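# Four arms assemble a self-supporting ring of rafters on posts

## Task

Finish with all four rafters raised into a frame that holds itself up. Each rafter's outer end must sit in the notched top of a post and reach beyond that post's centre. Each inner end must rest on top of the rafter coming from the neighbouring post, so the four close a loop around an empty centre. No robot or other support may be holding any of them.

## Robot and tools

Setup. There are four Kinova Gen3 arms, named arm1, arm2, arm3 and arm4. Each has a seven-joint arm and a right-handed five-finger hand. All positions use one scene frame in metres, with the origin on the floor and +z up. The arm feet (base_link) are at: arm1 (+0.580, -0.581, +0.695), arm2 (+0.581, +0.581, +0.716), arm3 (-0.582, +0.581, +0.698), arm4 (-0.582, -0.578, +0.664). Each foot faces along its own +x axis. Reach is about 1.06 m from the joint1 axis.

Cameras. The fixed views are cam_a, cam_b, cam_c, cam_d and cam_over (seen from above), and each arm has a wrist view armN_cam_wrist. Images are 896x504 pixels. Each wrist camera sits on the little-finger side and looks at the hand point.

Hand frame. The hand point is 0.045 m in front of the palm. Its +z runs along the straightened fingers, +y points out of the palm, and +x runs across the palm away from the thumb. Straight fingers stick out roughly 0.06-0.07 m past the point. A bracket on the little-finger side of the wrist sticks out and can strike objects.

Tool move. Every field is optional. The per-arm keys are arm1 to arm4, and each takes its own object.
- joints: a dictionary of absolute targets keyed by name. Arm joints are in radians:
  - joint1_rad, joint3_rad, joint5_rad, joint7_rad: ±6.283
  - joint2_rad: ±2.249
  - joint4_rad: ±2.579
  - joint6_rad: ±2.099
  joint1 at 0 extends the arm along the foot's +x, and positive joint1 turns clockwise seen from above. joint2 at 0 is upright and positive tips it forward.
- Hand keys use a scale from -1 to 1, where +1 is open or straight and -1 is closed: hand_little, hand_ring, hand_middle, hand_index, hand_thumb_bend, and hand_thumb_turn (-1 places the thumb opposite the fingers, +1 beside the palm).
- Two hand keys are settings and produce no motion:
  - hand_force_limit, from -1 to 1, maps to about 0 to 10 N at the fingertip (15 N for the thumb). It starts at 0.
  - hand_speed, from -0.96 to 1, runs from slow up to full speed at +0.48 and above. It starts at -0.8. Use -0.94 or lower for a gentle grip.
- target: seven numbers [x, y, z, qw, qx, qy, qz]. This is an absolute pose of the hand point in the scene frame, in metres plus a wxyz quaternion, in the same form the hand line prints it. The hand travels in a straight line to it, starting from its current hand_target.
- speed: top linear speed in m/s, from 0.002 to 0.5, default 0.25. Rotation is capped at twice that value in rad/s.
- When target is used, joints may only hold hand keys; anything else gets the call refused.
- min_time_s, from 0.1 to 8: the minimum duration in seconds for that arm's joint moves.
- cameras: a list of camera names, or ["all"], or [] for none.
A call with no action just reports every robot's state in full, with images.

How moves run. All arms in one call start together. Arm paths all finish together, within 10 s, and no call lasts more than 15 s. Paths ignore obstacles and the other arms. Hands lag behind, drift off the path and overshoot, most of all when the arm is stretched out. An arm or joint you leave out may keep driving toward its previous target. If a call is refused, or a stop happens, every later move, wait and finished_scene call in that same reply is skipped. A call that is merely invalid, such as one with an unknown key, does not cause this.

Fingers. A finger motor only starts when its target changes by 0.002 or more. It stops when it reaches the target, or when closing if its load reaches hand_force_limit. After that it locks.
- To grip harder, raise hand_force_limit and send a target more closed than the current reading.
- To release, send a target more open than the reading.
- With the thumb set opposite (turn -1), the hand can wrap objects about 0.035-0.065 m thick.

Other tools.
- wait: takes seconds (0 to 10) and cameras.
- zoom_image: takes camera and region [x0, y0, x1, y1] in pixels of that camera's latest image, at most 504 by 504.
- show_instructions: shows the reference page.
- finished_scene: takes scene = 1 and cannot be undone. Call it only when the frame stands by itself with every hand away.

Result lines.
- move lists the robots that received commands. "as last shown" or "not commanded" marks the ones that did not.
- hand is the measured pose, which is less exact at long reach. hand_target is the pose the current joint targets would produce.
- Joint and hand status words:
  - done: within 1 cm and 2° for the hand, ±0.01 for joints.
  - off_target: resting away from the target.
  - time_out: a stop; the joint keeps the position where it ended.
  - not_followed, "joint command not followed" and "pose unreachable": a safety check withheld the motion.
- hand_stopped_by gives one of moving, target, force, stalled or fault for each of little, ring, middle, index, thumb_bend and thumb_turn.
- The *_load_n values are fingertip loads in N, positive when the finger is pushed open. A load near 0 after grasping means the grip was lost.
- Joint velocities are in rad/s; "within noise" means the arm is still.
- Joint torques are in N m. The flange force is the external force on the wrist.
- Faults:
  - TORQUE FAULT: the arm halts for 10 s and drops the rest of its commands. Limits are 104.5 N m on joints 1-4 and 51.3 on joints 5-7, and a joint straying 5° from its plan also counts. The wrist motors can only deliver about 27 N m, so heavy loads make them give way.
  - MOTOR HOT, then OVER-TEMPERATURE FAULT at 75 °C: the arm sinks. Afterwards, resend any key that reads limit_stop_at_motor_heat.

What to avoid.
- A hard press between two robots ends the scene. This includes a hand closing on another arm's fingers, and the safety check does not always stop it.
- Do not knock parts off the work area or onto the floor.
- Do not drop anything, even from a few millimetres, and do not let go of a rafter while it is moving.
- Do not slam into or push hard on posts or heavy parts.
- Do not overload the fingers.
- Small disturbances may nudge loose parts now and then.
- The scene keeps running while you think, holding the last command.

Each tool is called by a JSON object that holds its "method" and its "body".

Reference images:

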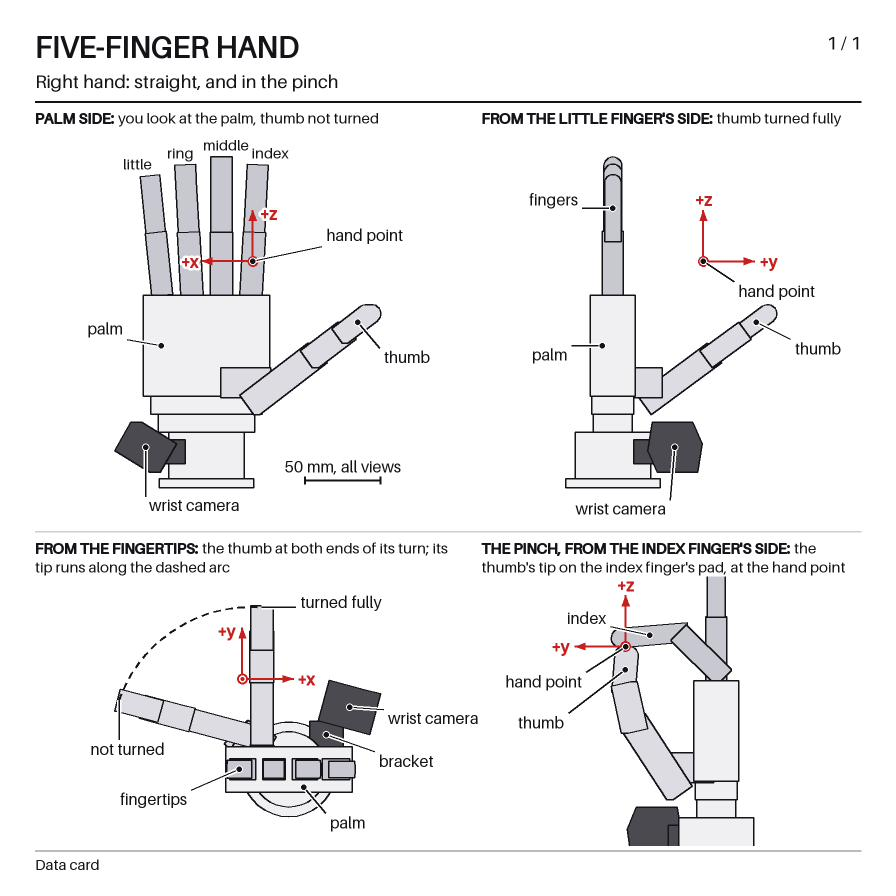

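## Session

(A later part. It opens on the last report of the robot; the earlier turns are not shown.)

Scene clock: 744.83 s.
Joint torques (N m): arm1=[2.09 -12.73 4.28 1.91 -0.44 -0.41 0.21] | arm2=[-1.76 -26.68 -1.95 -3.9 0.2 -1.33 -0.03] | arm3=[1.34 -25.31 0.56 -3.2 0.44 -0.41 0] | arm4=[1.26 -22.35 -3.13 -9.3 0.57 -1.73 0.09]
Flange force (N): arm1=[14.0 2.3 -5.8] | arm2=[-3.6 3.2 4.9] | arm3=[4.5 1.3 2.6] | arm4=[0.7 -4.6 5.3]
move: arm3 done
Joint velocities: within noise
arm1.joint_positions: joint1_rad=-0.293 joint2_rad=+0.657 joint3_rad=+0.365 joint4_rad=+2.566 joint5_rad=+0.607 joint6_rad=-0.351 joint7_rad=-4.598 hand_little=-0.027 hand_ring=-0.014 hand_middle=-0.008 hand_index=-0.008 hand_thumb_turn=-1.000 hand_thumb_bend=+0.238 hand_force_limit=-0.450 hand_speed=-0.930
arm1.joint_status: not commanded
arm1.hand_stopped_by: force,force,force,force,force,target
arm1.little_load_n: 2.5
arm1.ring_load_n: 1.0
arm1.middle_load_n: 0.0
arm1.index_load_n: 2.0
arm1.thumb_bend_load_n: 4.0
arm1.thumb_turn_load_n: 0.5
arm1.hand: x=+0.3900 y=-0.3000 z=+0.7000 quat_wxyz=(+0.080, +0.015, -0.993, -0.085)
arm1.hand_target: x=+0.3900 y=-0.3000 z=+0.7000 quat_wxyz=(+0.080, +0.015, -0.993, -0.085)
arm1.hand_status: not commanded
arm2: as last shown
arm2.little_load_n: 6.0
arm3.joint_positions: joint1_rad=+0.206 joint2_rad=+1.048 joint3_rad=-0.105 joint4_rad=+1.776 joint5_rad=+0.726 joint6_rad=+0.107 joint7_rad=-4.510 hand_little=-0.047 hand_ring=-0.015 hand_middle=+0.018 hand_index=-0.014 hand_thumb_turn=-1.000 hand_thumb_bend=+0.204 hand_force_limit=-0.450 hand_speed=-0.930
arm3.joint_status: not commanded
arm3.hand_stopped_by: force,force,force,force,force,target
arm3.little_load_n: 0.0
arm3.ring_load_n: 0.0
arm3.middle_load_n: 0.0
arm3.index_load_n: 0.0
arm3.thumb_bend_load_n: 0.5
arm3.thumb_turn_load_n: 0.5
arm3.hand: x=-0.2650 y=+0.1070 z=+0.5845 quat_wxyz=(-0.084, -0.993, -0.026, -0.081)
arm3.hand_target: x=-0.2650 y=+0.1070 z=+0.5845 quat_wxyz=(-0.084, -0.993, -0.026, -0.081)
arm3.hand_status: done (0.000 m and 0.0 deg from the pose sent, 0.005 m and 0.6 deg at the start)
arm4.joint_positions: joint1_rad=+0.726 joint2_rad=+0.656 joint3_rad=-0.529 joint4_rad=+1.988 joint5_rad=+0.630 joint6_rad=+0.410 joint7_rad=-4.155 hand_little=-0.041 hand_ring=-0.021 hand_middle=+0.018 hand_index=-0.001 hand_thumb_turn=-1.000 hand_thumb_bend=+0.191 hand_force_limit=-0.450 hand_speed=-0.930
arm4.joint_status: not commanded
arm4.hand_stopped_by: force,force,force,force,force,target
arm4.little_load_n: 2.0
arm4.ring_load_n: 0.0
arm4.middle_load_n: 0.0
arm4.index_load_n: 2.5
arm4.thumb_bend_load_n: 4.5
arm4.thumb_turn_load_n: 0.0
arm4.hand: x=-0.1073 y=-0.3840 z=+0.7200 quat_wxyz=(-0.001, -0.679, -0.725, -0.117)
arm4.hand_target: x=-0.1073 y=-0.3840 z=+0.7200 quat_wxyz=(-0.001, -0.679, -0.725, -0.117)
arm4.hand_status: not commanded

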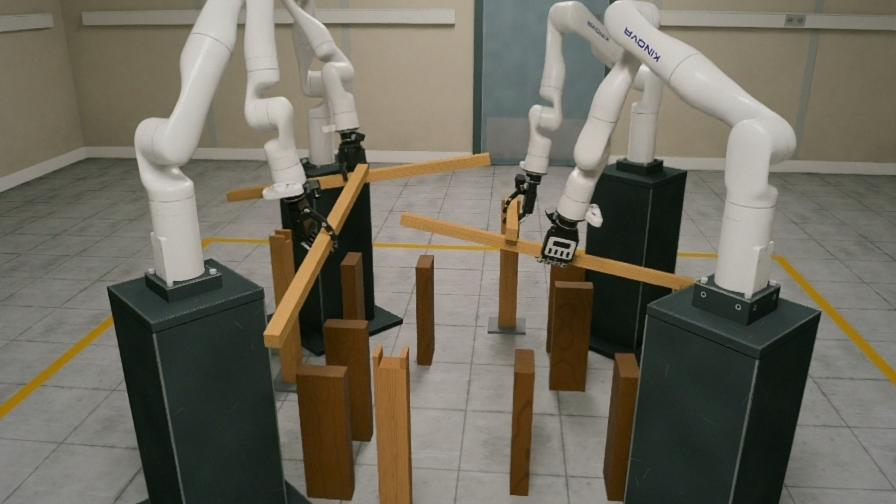

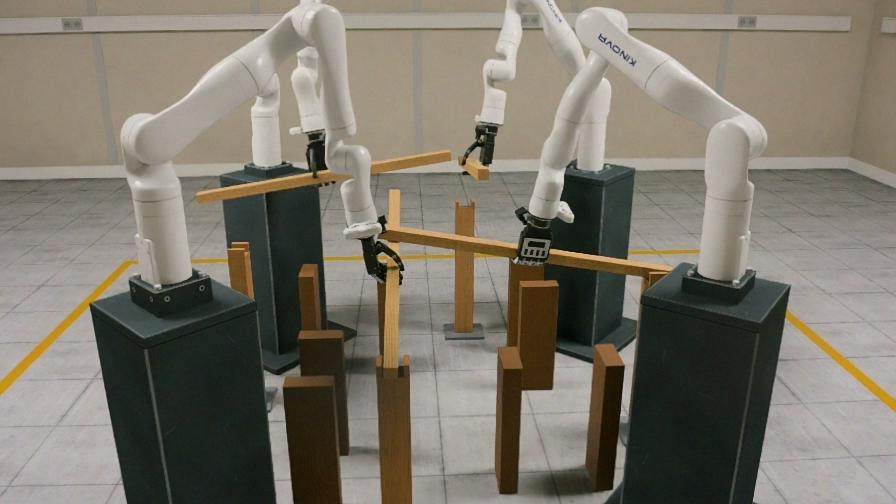

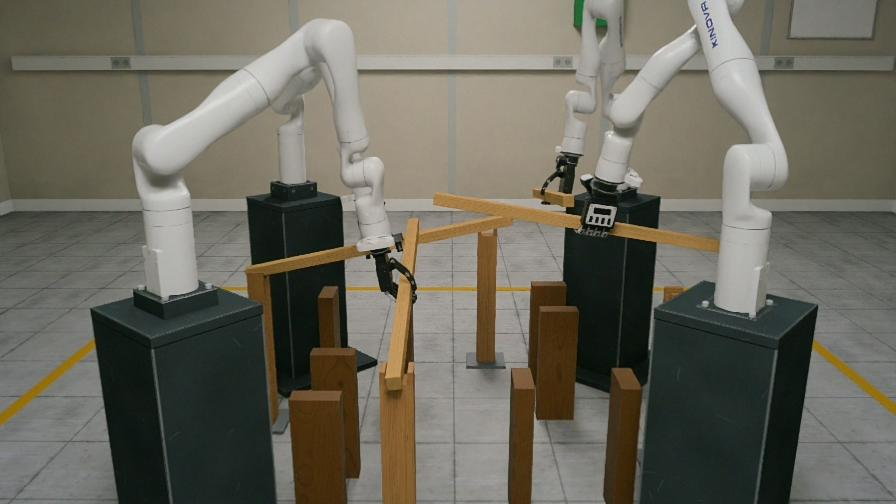

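{"method": "move", "body": {"arm3": {"target":[-0.265,0.105,0.590,0.0843,0.9928,0.0262,0.0811],"speed":0.02}}}

{"method": "move", "body": {"arm3": {"joints":{"hand_thumb_bend":-0.18,"hand_force_limit":-0.4,"hand_speed":-0.93}}, "arm2": {"joints":{"hand_thumb_bend":-0.18,"hand_force_limit":-0.4,"hand_speed":-0.93}}, "cameras": ["cam_a","cam_b","cam_c"]}}

{"method": "zoom_image", "body": {"camera": "cam_c", "region": [370, 350, 420, 400]}}

{"method": "zoom_image", "body": {"camera": "cam_b", "region": [360, 200, 440, 280]}}

Scene clock: 773.17 s.
Joint torques (N m): arm1=[2.1 -12.82 4.18 1.92 -0.47 -0.41 0.26] | arm2=[-2.01 -25.74 -2.21 -3.49 0.21 -1.16 -0.06] | arm3=[1.32 -26.5 0.5 -3.65 0.46 -0.49 0.04] | arm4=[1.29 -22.36 -3.09 -9.37 0.61 -1.74 0.15]
Flange force (N): arm1=[13.9 2.1 -5.3] | arm2=[-3.6 3.8 3.4] | arm3=[4.4 1.6 4.7] | arm4=[0.8 -4.9 5.3]
move: arm3 done
Joint velocities: within noise
arm1, arm2, arm4: as last shown
arm1.little_load_n: 2.0
arm2.little_load_n: 4.5
arm2.thumb_bend_load_n: 0.0
arm2.thumb_turn_load_n: 0.0
arm3.joint_positions: joint1_rad=+0.219 joint2_rad=+1.038 joint3_rad=-0.122 joint4_rad=+1.774 joint5_rad=+0.727 joint6_rad=+0.125 joint7_rad=-4.502 hand_little=-0.047 hand_ring=-0.015 hand_middle=+0.018 hand_index=-0.014 hand_thumb_turn=-1.000 hand_thumb_bend=+0.205 hand_force_limit=-0.450 hand_speed=-0.930
arm3.joint_status: not commanded
arm3.hand_stopped_by: force,force,force,force,force,target
arm3.little_load_n: 0.0
arm3.ring_load_n: 0.0
arm3.middle_load_n: 0.0
arm3.index_load_n: 1.0
arm3.thumb_bend_load_n: 0.5
arm3.thumb_turn_load_n: 0.0
arm3.hand: x=-0.2650 y=+0.1050 z=+0.5900 quat_wxyz=(-0.084, -0.993, -0.026, -0.081)
arm3.hand_target: x=-0.2650 y=+0.1050 z=+0.5900 quat_wxyz=(-0.084, -0.993, -0.026, -0.081)
arm3.hand_status: done (0.000 m and 0.0 deg from the pose sent, 0.006 m and 0.0 deg at the start)
arm4.little_load_n: 2.5
arm4.thumb_bend_load_n: 4.0
pictures: none

Scene clock: 774.13 s.
Joint torques (N m): arm1=[1.99 -12.74 4.24 1.87 -0.47 -0.37 0.24] | arm2=[-1.96 -25.47 -2.42 -3.34 0.08 -1.23 -0.11] | arm3=[1.33 -26.58 0.42 -3.68 0.45 -0.53 0.03] | arm4=[1.28 -22.35 -3.13 -9.31 0.58 -1.75 0.11]
Flange force (N): arm1=[13.6 2.5 -5.6] | arm2=[-3.3 4.0 3.1] | arm3=[4.3 1.4 4.9] | arm4=[0.8 -4.7 5.3]
move: arm2 off_target; arm3 off_target
Joint velocities: within noise
arm1, arm4: as last shown
arm2.joint_positions: joint1_rad=+0.140 joint2_rad=+1.080 joint3_rad=-0.100 joint4_rad=+1.819 joint5_rad=+0.462 joint6_rad=-0.024 joint7_rad=-4.208 hand_little=-0.001 hand_ring=+0.018 hand_middle=+0.025 hand_index=+0.025 hand_thumb_turn=-1.000 hand_thumb_bend=+0.231 hand_force_limit=-0.400 hand_speed=-0.930
arm2.joint_status: hand_thumb_bend off_target (ended at +0.231, target -0.180); the others done
arm2.hand_stopped_by: force,force,force,force,force,target
arm2.little_load_n: 6.0
arm2.ring_load_n: 0.5
arm2.middle_load_n: 0.0
arm2.index_load_n: 0.5
arm2.thumb_bend_load_n: 4.5
arm2.thumb_turn_load_n: 1.0
arm2.hand: x=+0.1125 y=+0.2650 z=+0.5900 quat_wxyz=(-0.140, -0.721, +0.678, -0.024)
arm2.hand_target: x=+0.1125 y=+0.2650 z=+0.5900 quat_wxyz=(-0.140, -0.721, +0.678, -0.024)
arm2.hand_status: not commanded
arm3.joint_positions: joint1_rad=+0.219 joint2_rad=+1.038 joint3_rad=-0.122 joint4_rad=+1.774 joint5_rad=+0.727 joint6_rad=+0.125 joint7_rad=-4.502 hand_little=-0.047 hand_ring=-0.015 hand_middle=+0.018 hand_index=-0.014 hand_thumb_turn=-1.000 hand_thumb_bend=+0.148 hand_force_limit=-0.400 hand_speed=-0.930
arm3.joint_status: hand_thumb_bend off_target (ended at +0.148, target -0.180); the others done
arm3.hand_stopped_by: force,force,force,force,force,target
arm3.little_load_n: 1.0
arm3.ring_load_n: 0.0
arm3.middle_load_n: 0.0
arm3.index_load_n: 2.5
arm3.thumb_bend_load_n: 4.5
arm3.thumb_turn_load_n: 0.0
arm3.hand: x=-0.2650 y=+0.1050 z=+0.5900 quat_wxyz=(-0.084, -0.993, -0.026, -0.081)
arm3.hand_target: x=-0.2650 y=+0.1050 z=+0.5900 quat_wxyz=(-0.084, -0.993, -0.026, -0.081)
arm3.hand_status: not commanded

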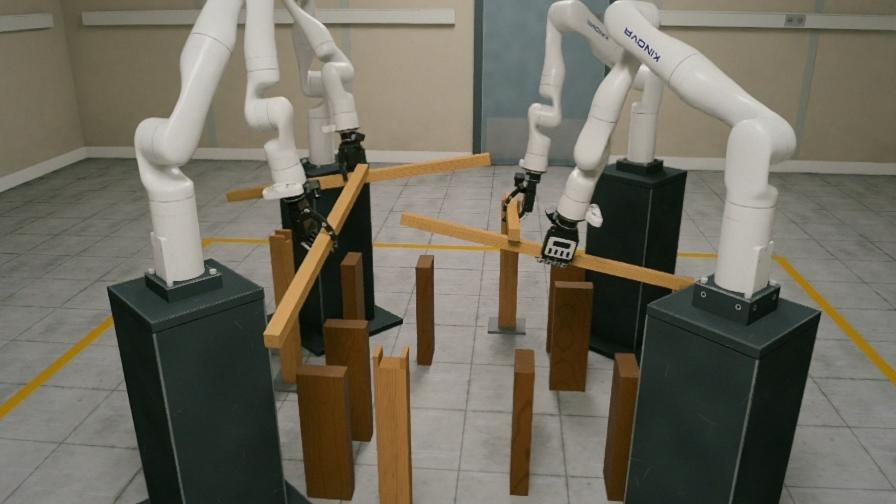

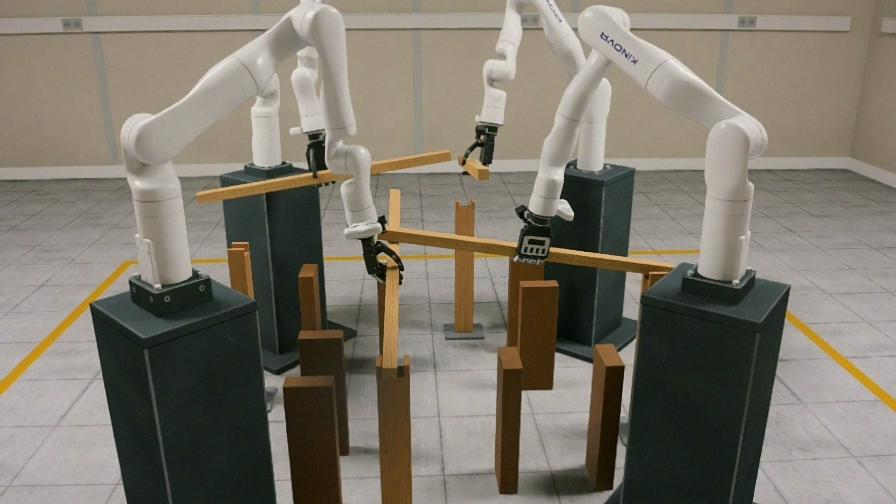

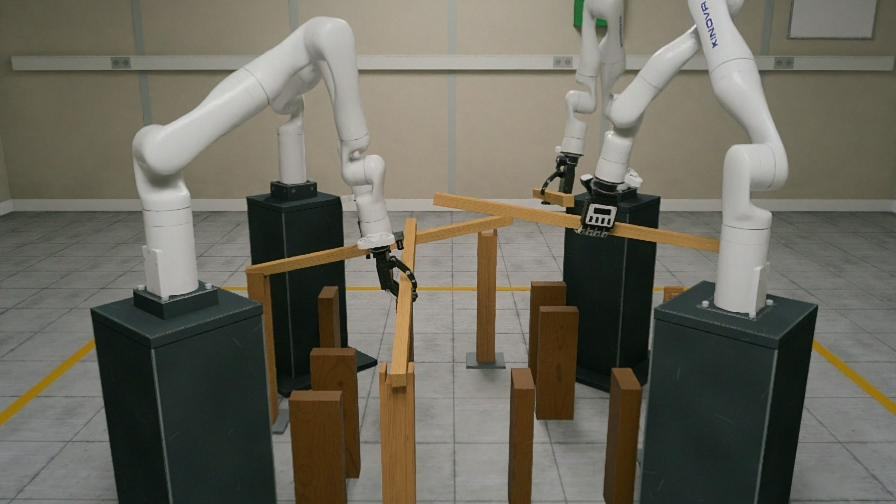

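Scaled by 10.080 from the camera's image (finer frame: 1280x720).

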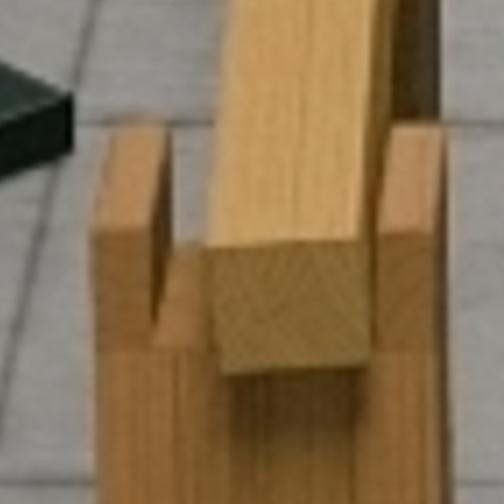

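Scaled by 6.300 from the camera's image (finer frame: 1280x720).

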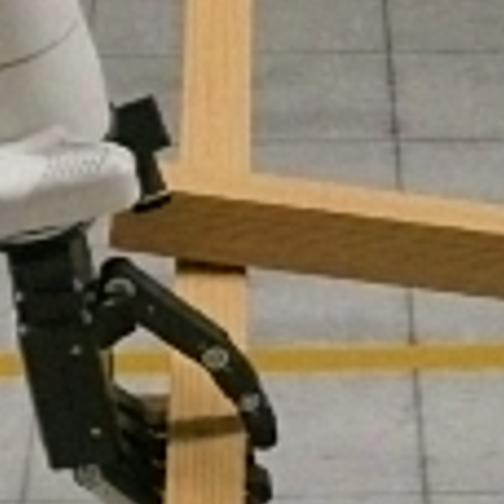

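{"method": "move", "body": {"arm3": {"target":[-0.265,0.109,0.590,0.0843,0.9928,0.0262,0.0811],"speed":0.02}, "arm4": {"target":[-0.1035,-0.265,0.64,0.001,0.6791,0.7245,0.1174],"speed":0.1}, "cameras": ["cam_a","cam_b","cam_c","cam_d","cam_over"]}}

{"method": "zoom_image", "body": {"camera": "cam_d", "region": [330, 290, 410, 370]}}

{"method": "zoom_image", "body": {"camera": "cam_c", "region": [370, 350, 420, 400]}}

{"method": "zoom_image", "body": {"camera": "cam_c", "region": [390, 180, 550, 300]}}

{"method": "zoom_image", "body": {"camera": "cam_over", "region": [340, 100, 520, 300]}}

{"method": "zoom_image", "body": {"camera": "cam_b", "region": [370, 340, 420, 390]}}

Scene clock: 789.67 s.
Joint torques (N m): arm1=[2.16 -12.71 4.26 1.84 -0.47 -0.38 0.25] | arm2=[-2.06 -25.54 -2.42 -3.33 0.11 -1.19 -0.19] | arm3=[1.39 -26.51 0.57 -3.63 0.47 -0.48 -0.01] | arm4=[1.33 -26.97 -2.4 -8.71 0.65 -1.62 0.14]
Flange force (N): arm1=[13.9 1.8 -5.8] | arm2=[-3.6 4.3 3.3] | arm3=[4.2 0.9 5.0] | arm4=[-0.6 -5.3 4.0]
move: arm3 done; arm4 done
Joint velocities: within noise
arm1, arm2: as last shown
arm2.index_load_n: 0.0
arm2.thumb_bend_load_n: 5.0
arm3.joint_positions: joint1_rad=+0.206 joint2_rad=+1.035 joint3_rad=-0.110 joint4_rad=+1.785 joint5_rad=+0.725 joint6_rad=+0.113 joint7_rad=-4.511 hand_little=-0.047 hand_ring=-0.015 hand_middle=+0.018 hand_index=-0.014 hand_thumb_turn=-1.000 hand_thumb_bend=+0.148 hand_force_limit=-0.400 hand_speed=-0.930
arm3.joint_status: not commanded
arm3.hand_stopped_by: force,force,force,force,force,target
arm3.little_load_n: 1.5
arm3.ring_load_n: 0.0
arm3.middle_load_n: 0.0
arm3.index_load_n: 2.5
arm3.thumb_bend_load_n: 4.5
arm3.thumb_turn_load_n: 0.0
arm3.hand: x=-0.2650 y=+0.1090 z=+0.5900 quat_wxyz=(-0.084, -0.993, -0.026, -0.081)
arm3.hand_target: x=-0.2650 y=+0.1090 z=+0.5900 quat_wxyz=(-0.084, -0.993, -0.026, -0.081)
arm3.hand_status: done (0.000 m and 0.0 deg from the pose sent, 0.004 m and 0.0 deg at the start)
arm4.joint_positions: joint1_rad=+0.349 joint2_rad=+0.880 joint3_rad=-0.335 joint4_rad=+1.793 joint5_rad=+0.709 joint6_rad=+0.338 joint7_rad=-4.415 hand_little=-0.041 hand_ring=-0.021 hand_middle=+0.018 hand_index=-0.001 hand_thumb_turn=-1.000 hand_thumb_bend=+0.191 hand_force_limit=-0.450 hand_speed=-0.930
arm4.joint_status: not commanded
arm4.hand_stopped_by: force,force,force,force,force,target
arm4.little_load_n: 2.5
arm4.ring_load_n: 0.0
arm4.middle_load_n: 0.5
arm4.index_load_n: 2.5
arm4.thumb_bend_load_n: 4.0
arm4.thumb_turn_load_n: 0.0
arm4.hand: x=-0.1035 y=-0.2650 z=+0.6400 quat_wxyz=(-0.001, -0.679, -0.725, -0.117)
arm4.hand_target: x=-0.1035 y=-0.2650 z=+0.6400 quat_wxyz=(-0.001, -0.679, -0.725, -0.117)
arm4.hand_status: done (0.000 m and 0.0 deg from the pose sent, 0.143 m and 0.0 deg at the start)

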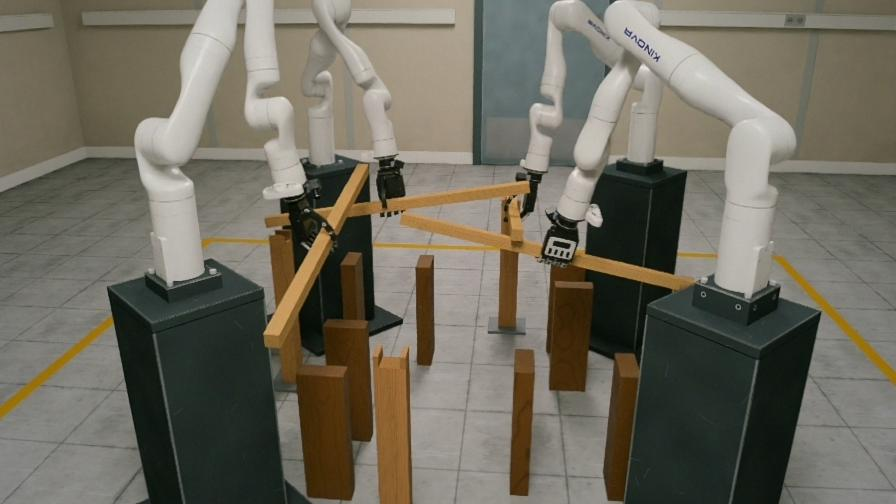

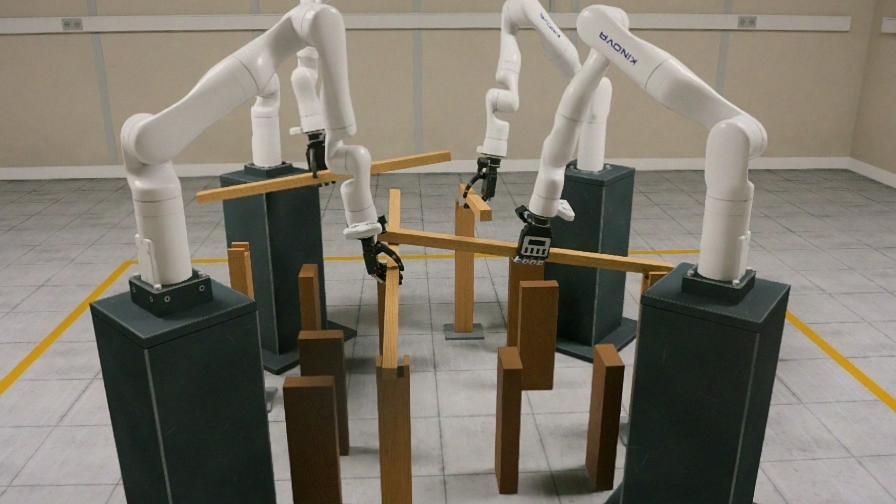

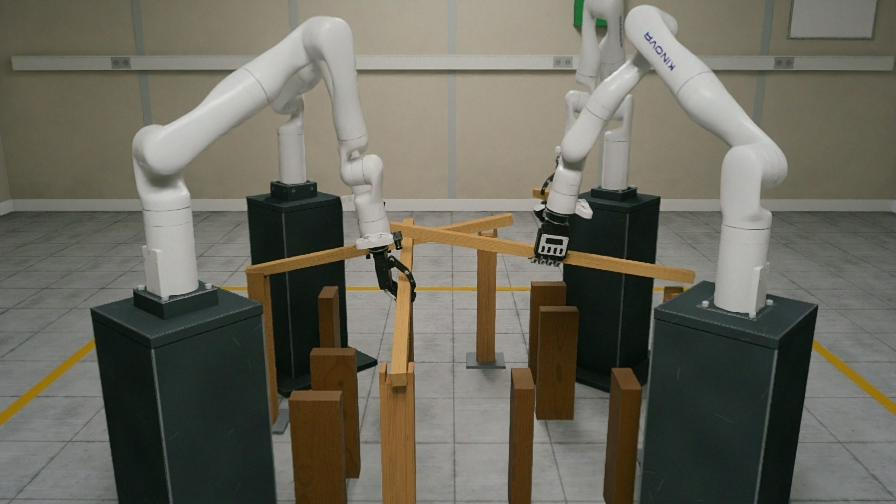

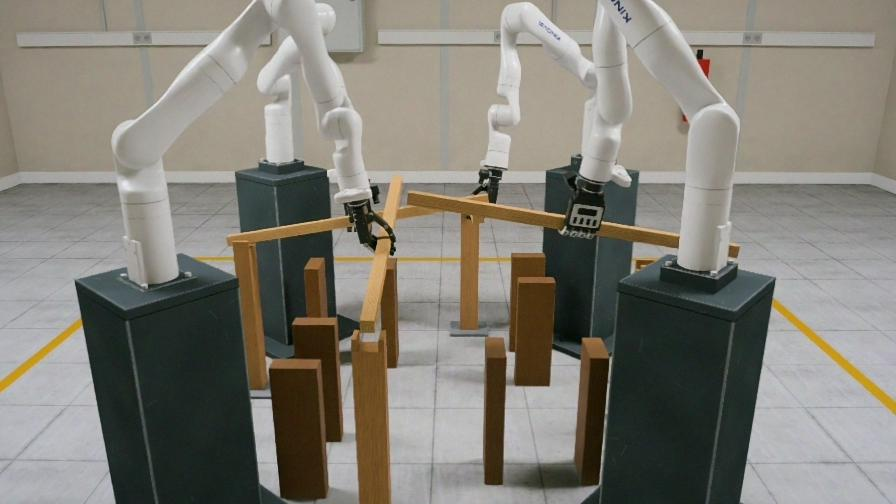

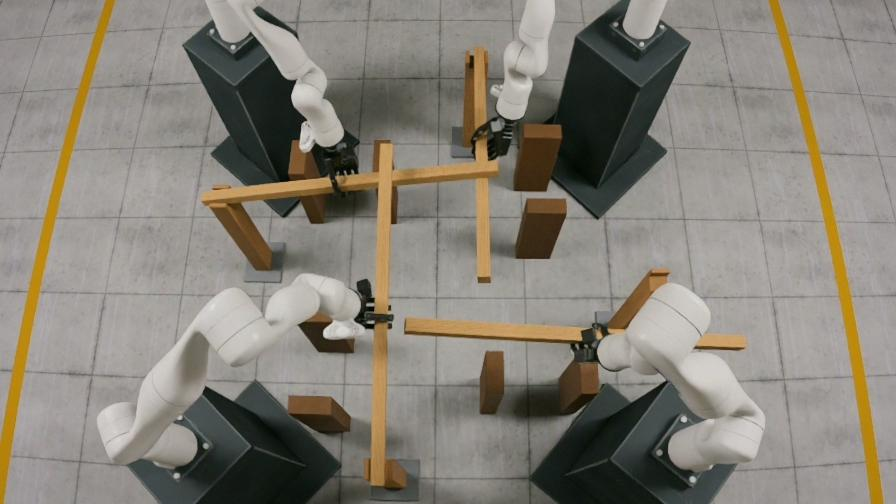

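Scaled by 6.300 from the camera's image (finer frame: 1280x720).

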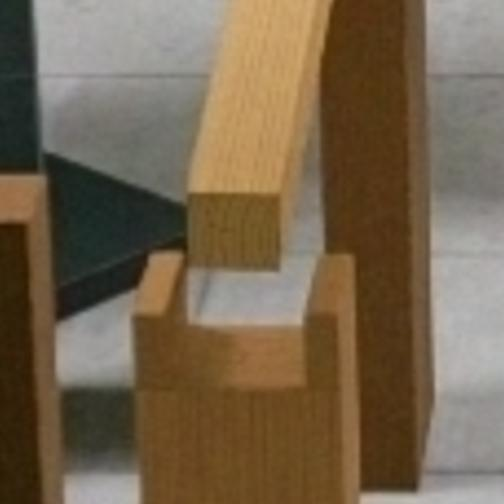

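Scaled by 10.080 from the camera's image (finer frame: 1280x720).

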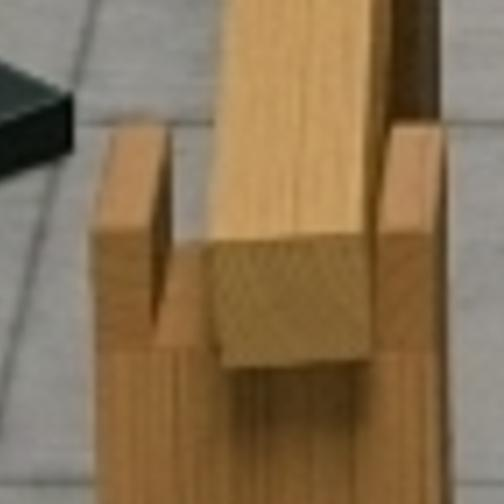

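Scaled by 3.150 from the camera's image (finer frame: 1280x720).

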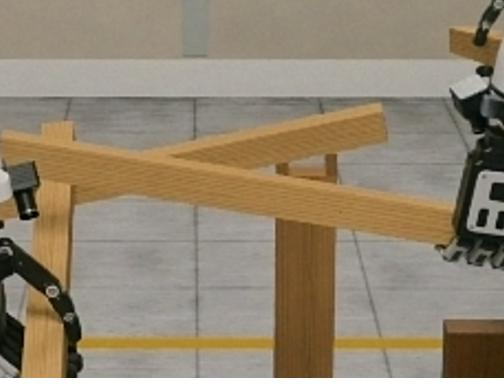

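Scaled by 2.520 from the camera's image (finer frame: 1280x720).

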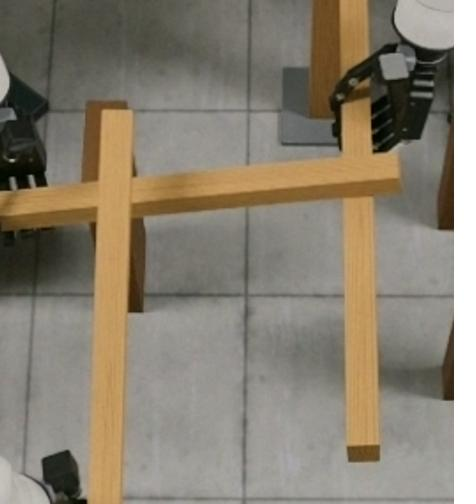

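Scaled by 10.080 from the camera's image (finer frame: 1280x720).

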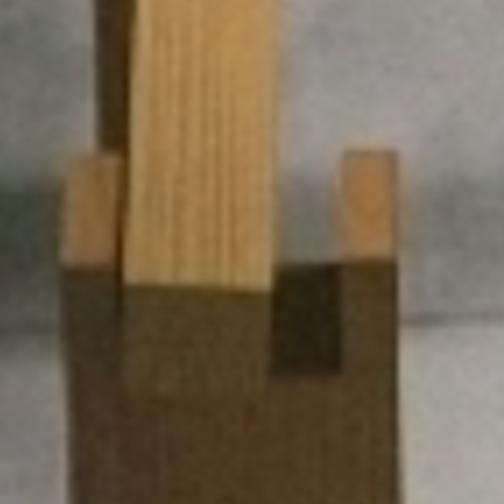

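{"method": "move", "body": {"arm2": {"target":[0.107,0.265,0.592,0.1401,0.7213,-0.6779,0.0243],"speed":0.02}, "arm4": {"target":[-0.1035,-0.265,0.594,0.001,0.6791,0.7245,0.1174],"speed":0.05}, "cameras": ["cam_a","cam_b","cam_c","cam_d","cam_over"]}}

{"method": "zoom_image", "body": {"camera": "cam_d", "region": [340, 310, 400, 370]}}

{"method": "zoom_image", "body": {"camera": "cam_c", "region": [380, 200, 460, 280]}}

{"method": "zoom_image", "body": {"camera": "cam_b", "region": [360, 200, 520, 390]}}

Scene clock: 810.40 s.
Joint torques (N m): arm1=[2.06 -12.72 4.21 1.98 -0.48 -0.36 0.26] | arm2=[-1.88 -26.03 -2.3 -3.75 0.15 -1.21 -0.11] | arm3=[1.28 -26.34 0.63 -3.61 0.51 -0.47 0.07] | arm4=[1.36 -27.59 -1.63 -7.69 0.61 -1.58 0.16]
Flange force (N): arm1=[13.9 2.5 -5.7] | arm2=[-3.5 3.6 3.6] | arm3=[4.3 1.3 4.5] | arm4=[-0.5 -5.8 3.8]
move: arm2 done; arm4 done
Joint velocities: within noise
arm1, arm3: as last shown
arm2.joint_positions: joint1_rad=+0.157 joint2_rad=+1.079 joint3_rad=-0.113 joint4_rad=+1.804 joint5_rad=+0.469 joint6_rad=-0.005 joint7_rad=-4.202 hand_little=-0.001 hand_ring=+0.018 hand_middle=+0.025 hand_index=+0.025 hand_thumb_turn=-1.000 hand_thumb_bend=+0.231 hand_force_limit=-0.400 hand_speed=-0.930
arm2.joint_status: not commanded
arm2.hand_stopped_by: force,force,force,force,force,target
arm2.little_load_n: 6.0
arm2.ring_load_n: 0.5
arm2.middle_load_n: 0.0
arm2.index_load_n: 0.0
arm2.thumb_bend_load_n: 4.0
arm2.thumb_turn_load_n: 1.5
arm2.hand: x=+0.1070 y=+0.2650 z=+0.5920 quat_wxyz=(-0.140, -0.721, +0.678, -0.024)
arm2.hand_target: x=+0.1070 y=+0.2650 z=+0.5920 quat_wxyz=(-0.140, -0.721, +0.678, -0.024)
arm2.hand_status: done (0.000 m and 0.0 deg from the pose sent, 0.006 m and 0.0 deg at the start)
arm3.little_load_n: 0.5
arm3.index_load_n: 3.0
arm3.thumb_bend_load_n: 4.0
arm4.joint_positions: joint1_rad=+0.284 joint2_rad=+0.969 joint3_rad=-0.237 joint4_rad=+1.787 joint5_rad=+0.753 joint6_rad=+0.225 joint7_rad=-4.471 hand_little=-0.041 hand_ring=-0.021 hand_middle=+0.018 hand_index=-0.001 hand_thumb_turn=-1.000 hand_thumb_bend=+0.191 hand_force_limit=-0.450 hand_speed=-0.930
arm4.joint_status: not commanded
arm4.hand_stopped_by: force,force,force,force,force,target
arm4.little_load_n: 2.5
arm4.ring_load_n: 0.5
arm4.middle_load_n: 0.0
arm4.index_load_n: 2.0
arm4.thumb_bend_load_n: 4.0
arm4.thumb_turn_load_n: 0.0
arm4.hand: x=-0.1035 y=-0.2650 z=+0.5940 quat_wxyz=(-0.001, -0.679, -0.725, -0.117)
arm4.hand_target: x=-0.1035 y=-0.2650 z=+0.5940 quat_wxyz=(-0.001, -0.679, -0.725, -0.117)
arm4.hand_status: done (0.000 m and 0.0 deg from the pose sent, 0.046 m and 0.0 deg at the start)

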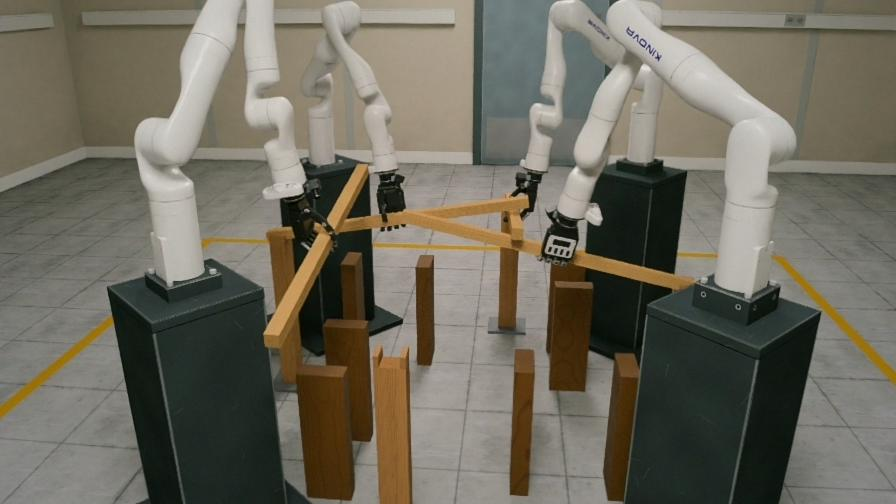

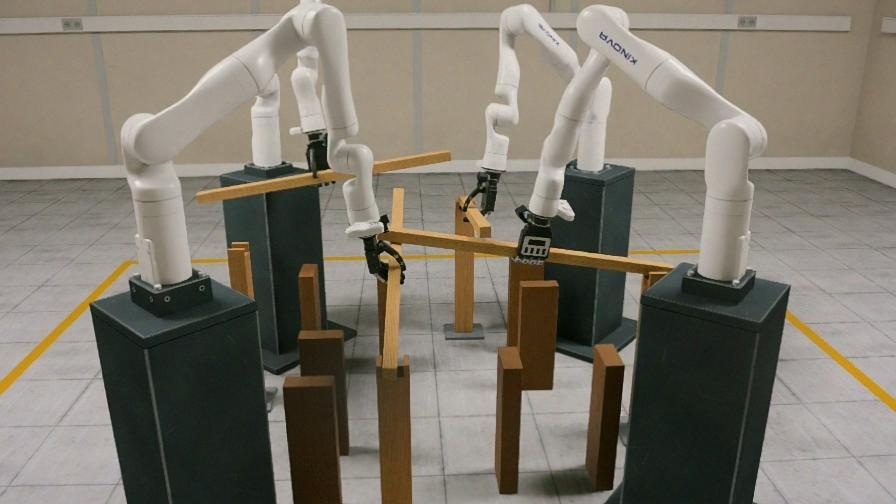

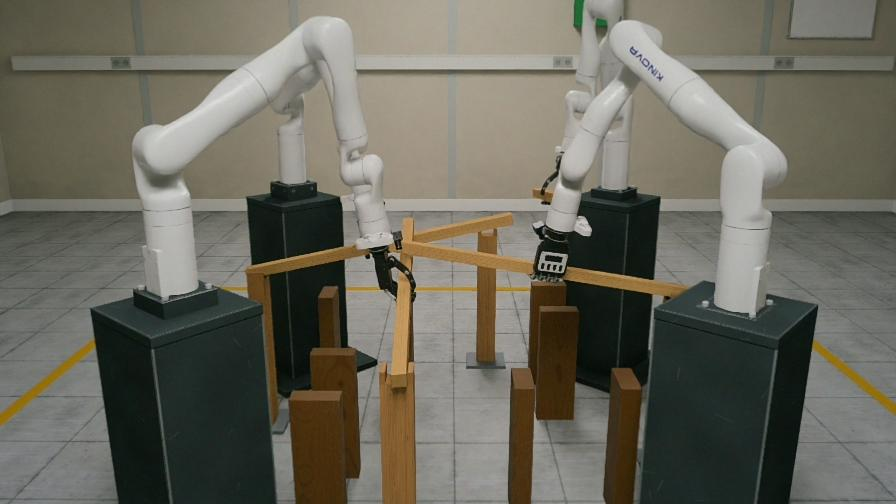

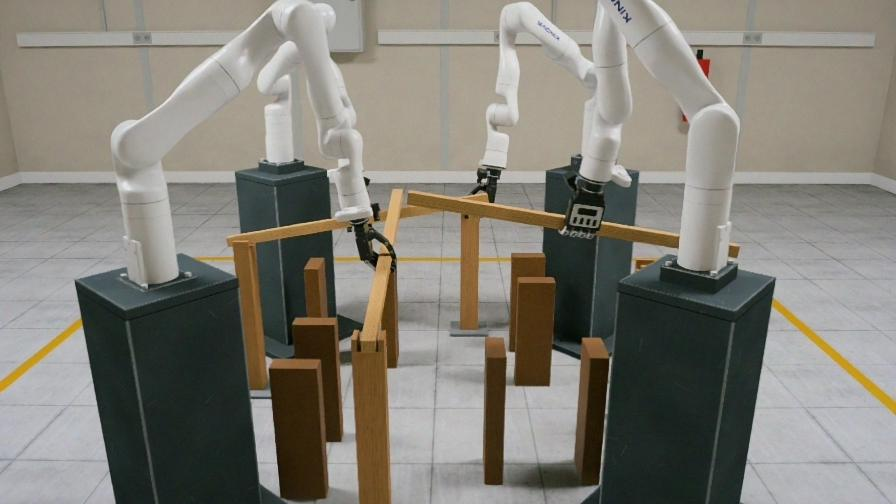

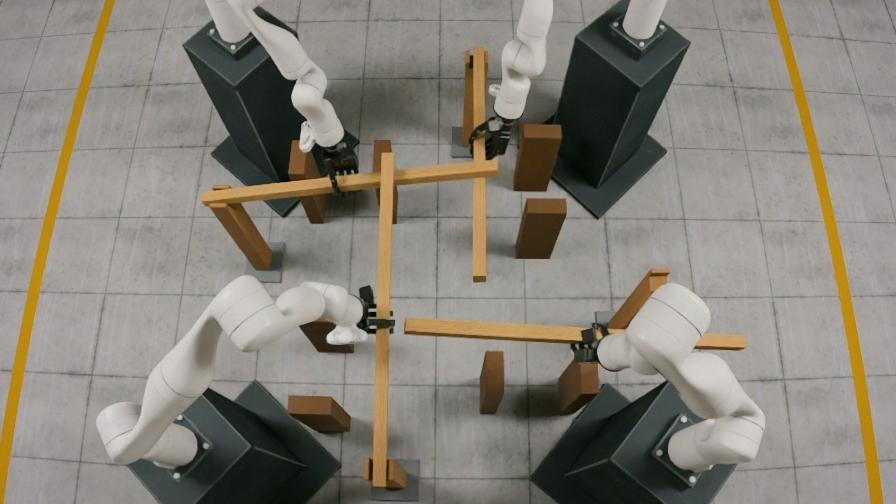

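Scaled by 8.400 from the camera's image (finer frame: 1280x720).

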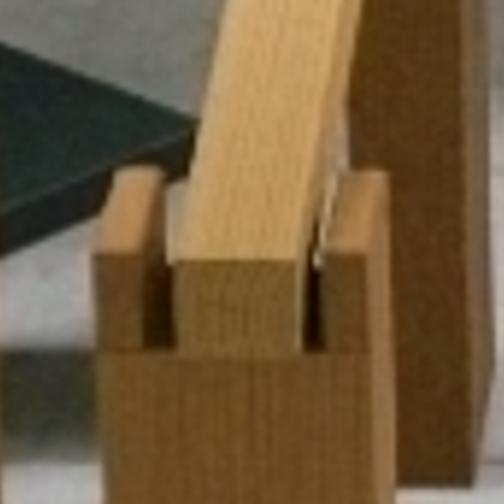

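Scaled by 6.300 from the camera's image (finer frame: 1280x720).

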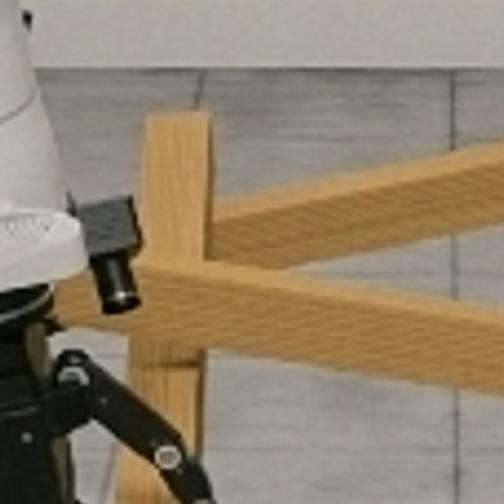

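Scaled by 2.653 from the camera's image (finer frame: 1280x720).

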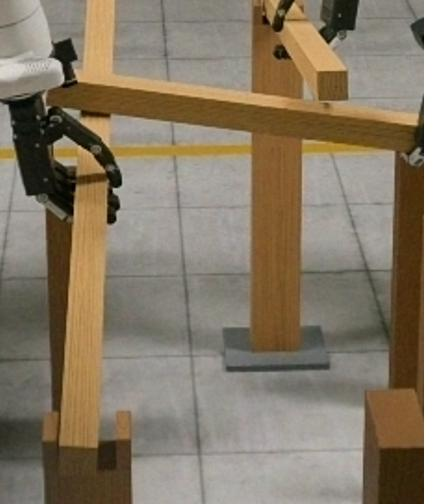

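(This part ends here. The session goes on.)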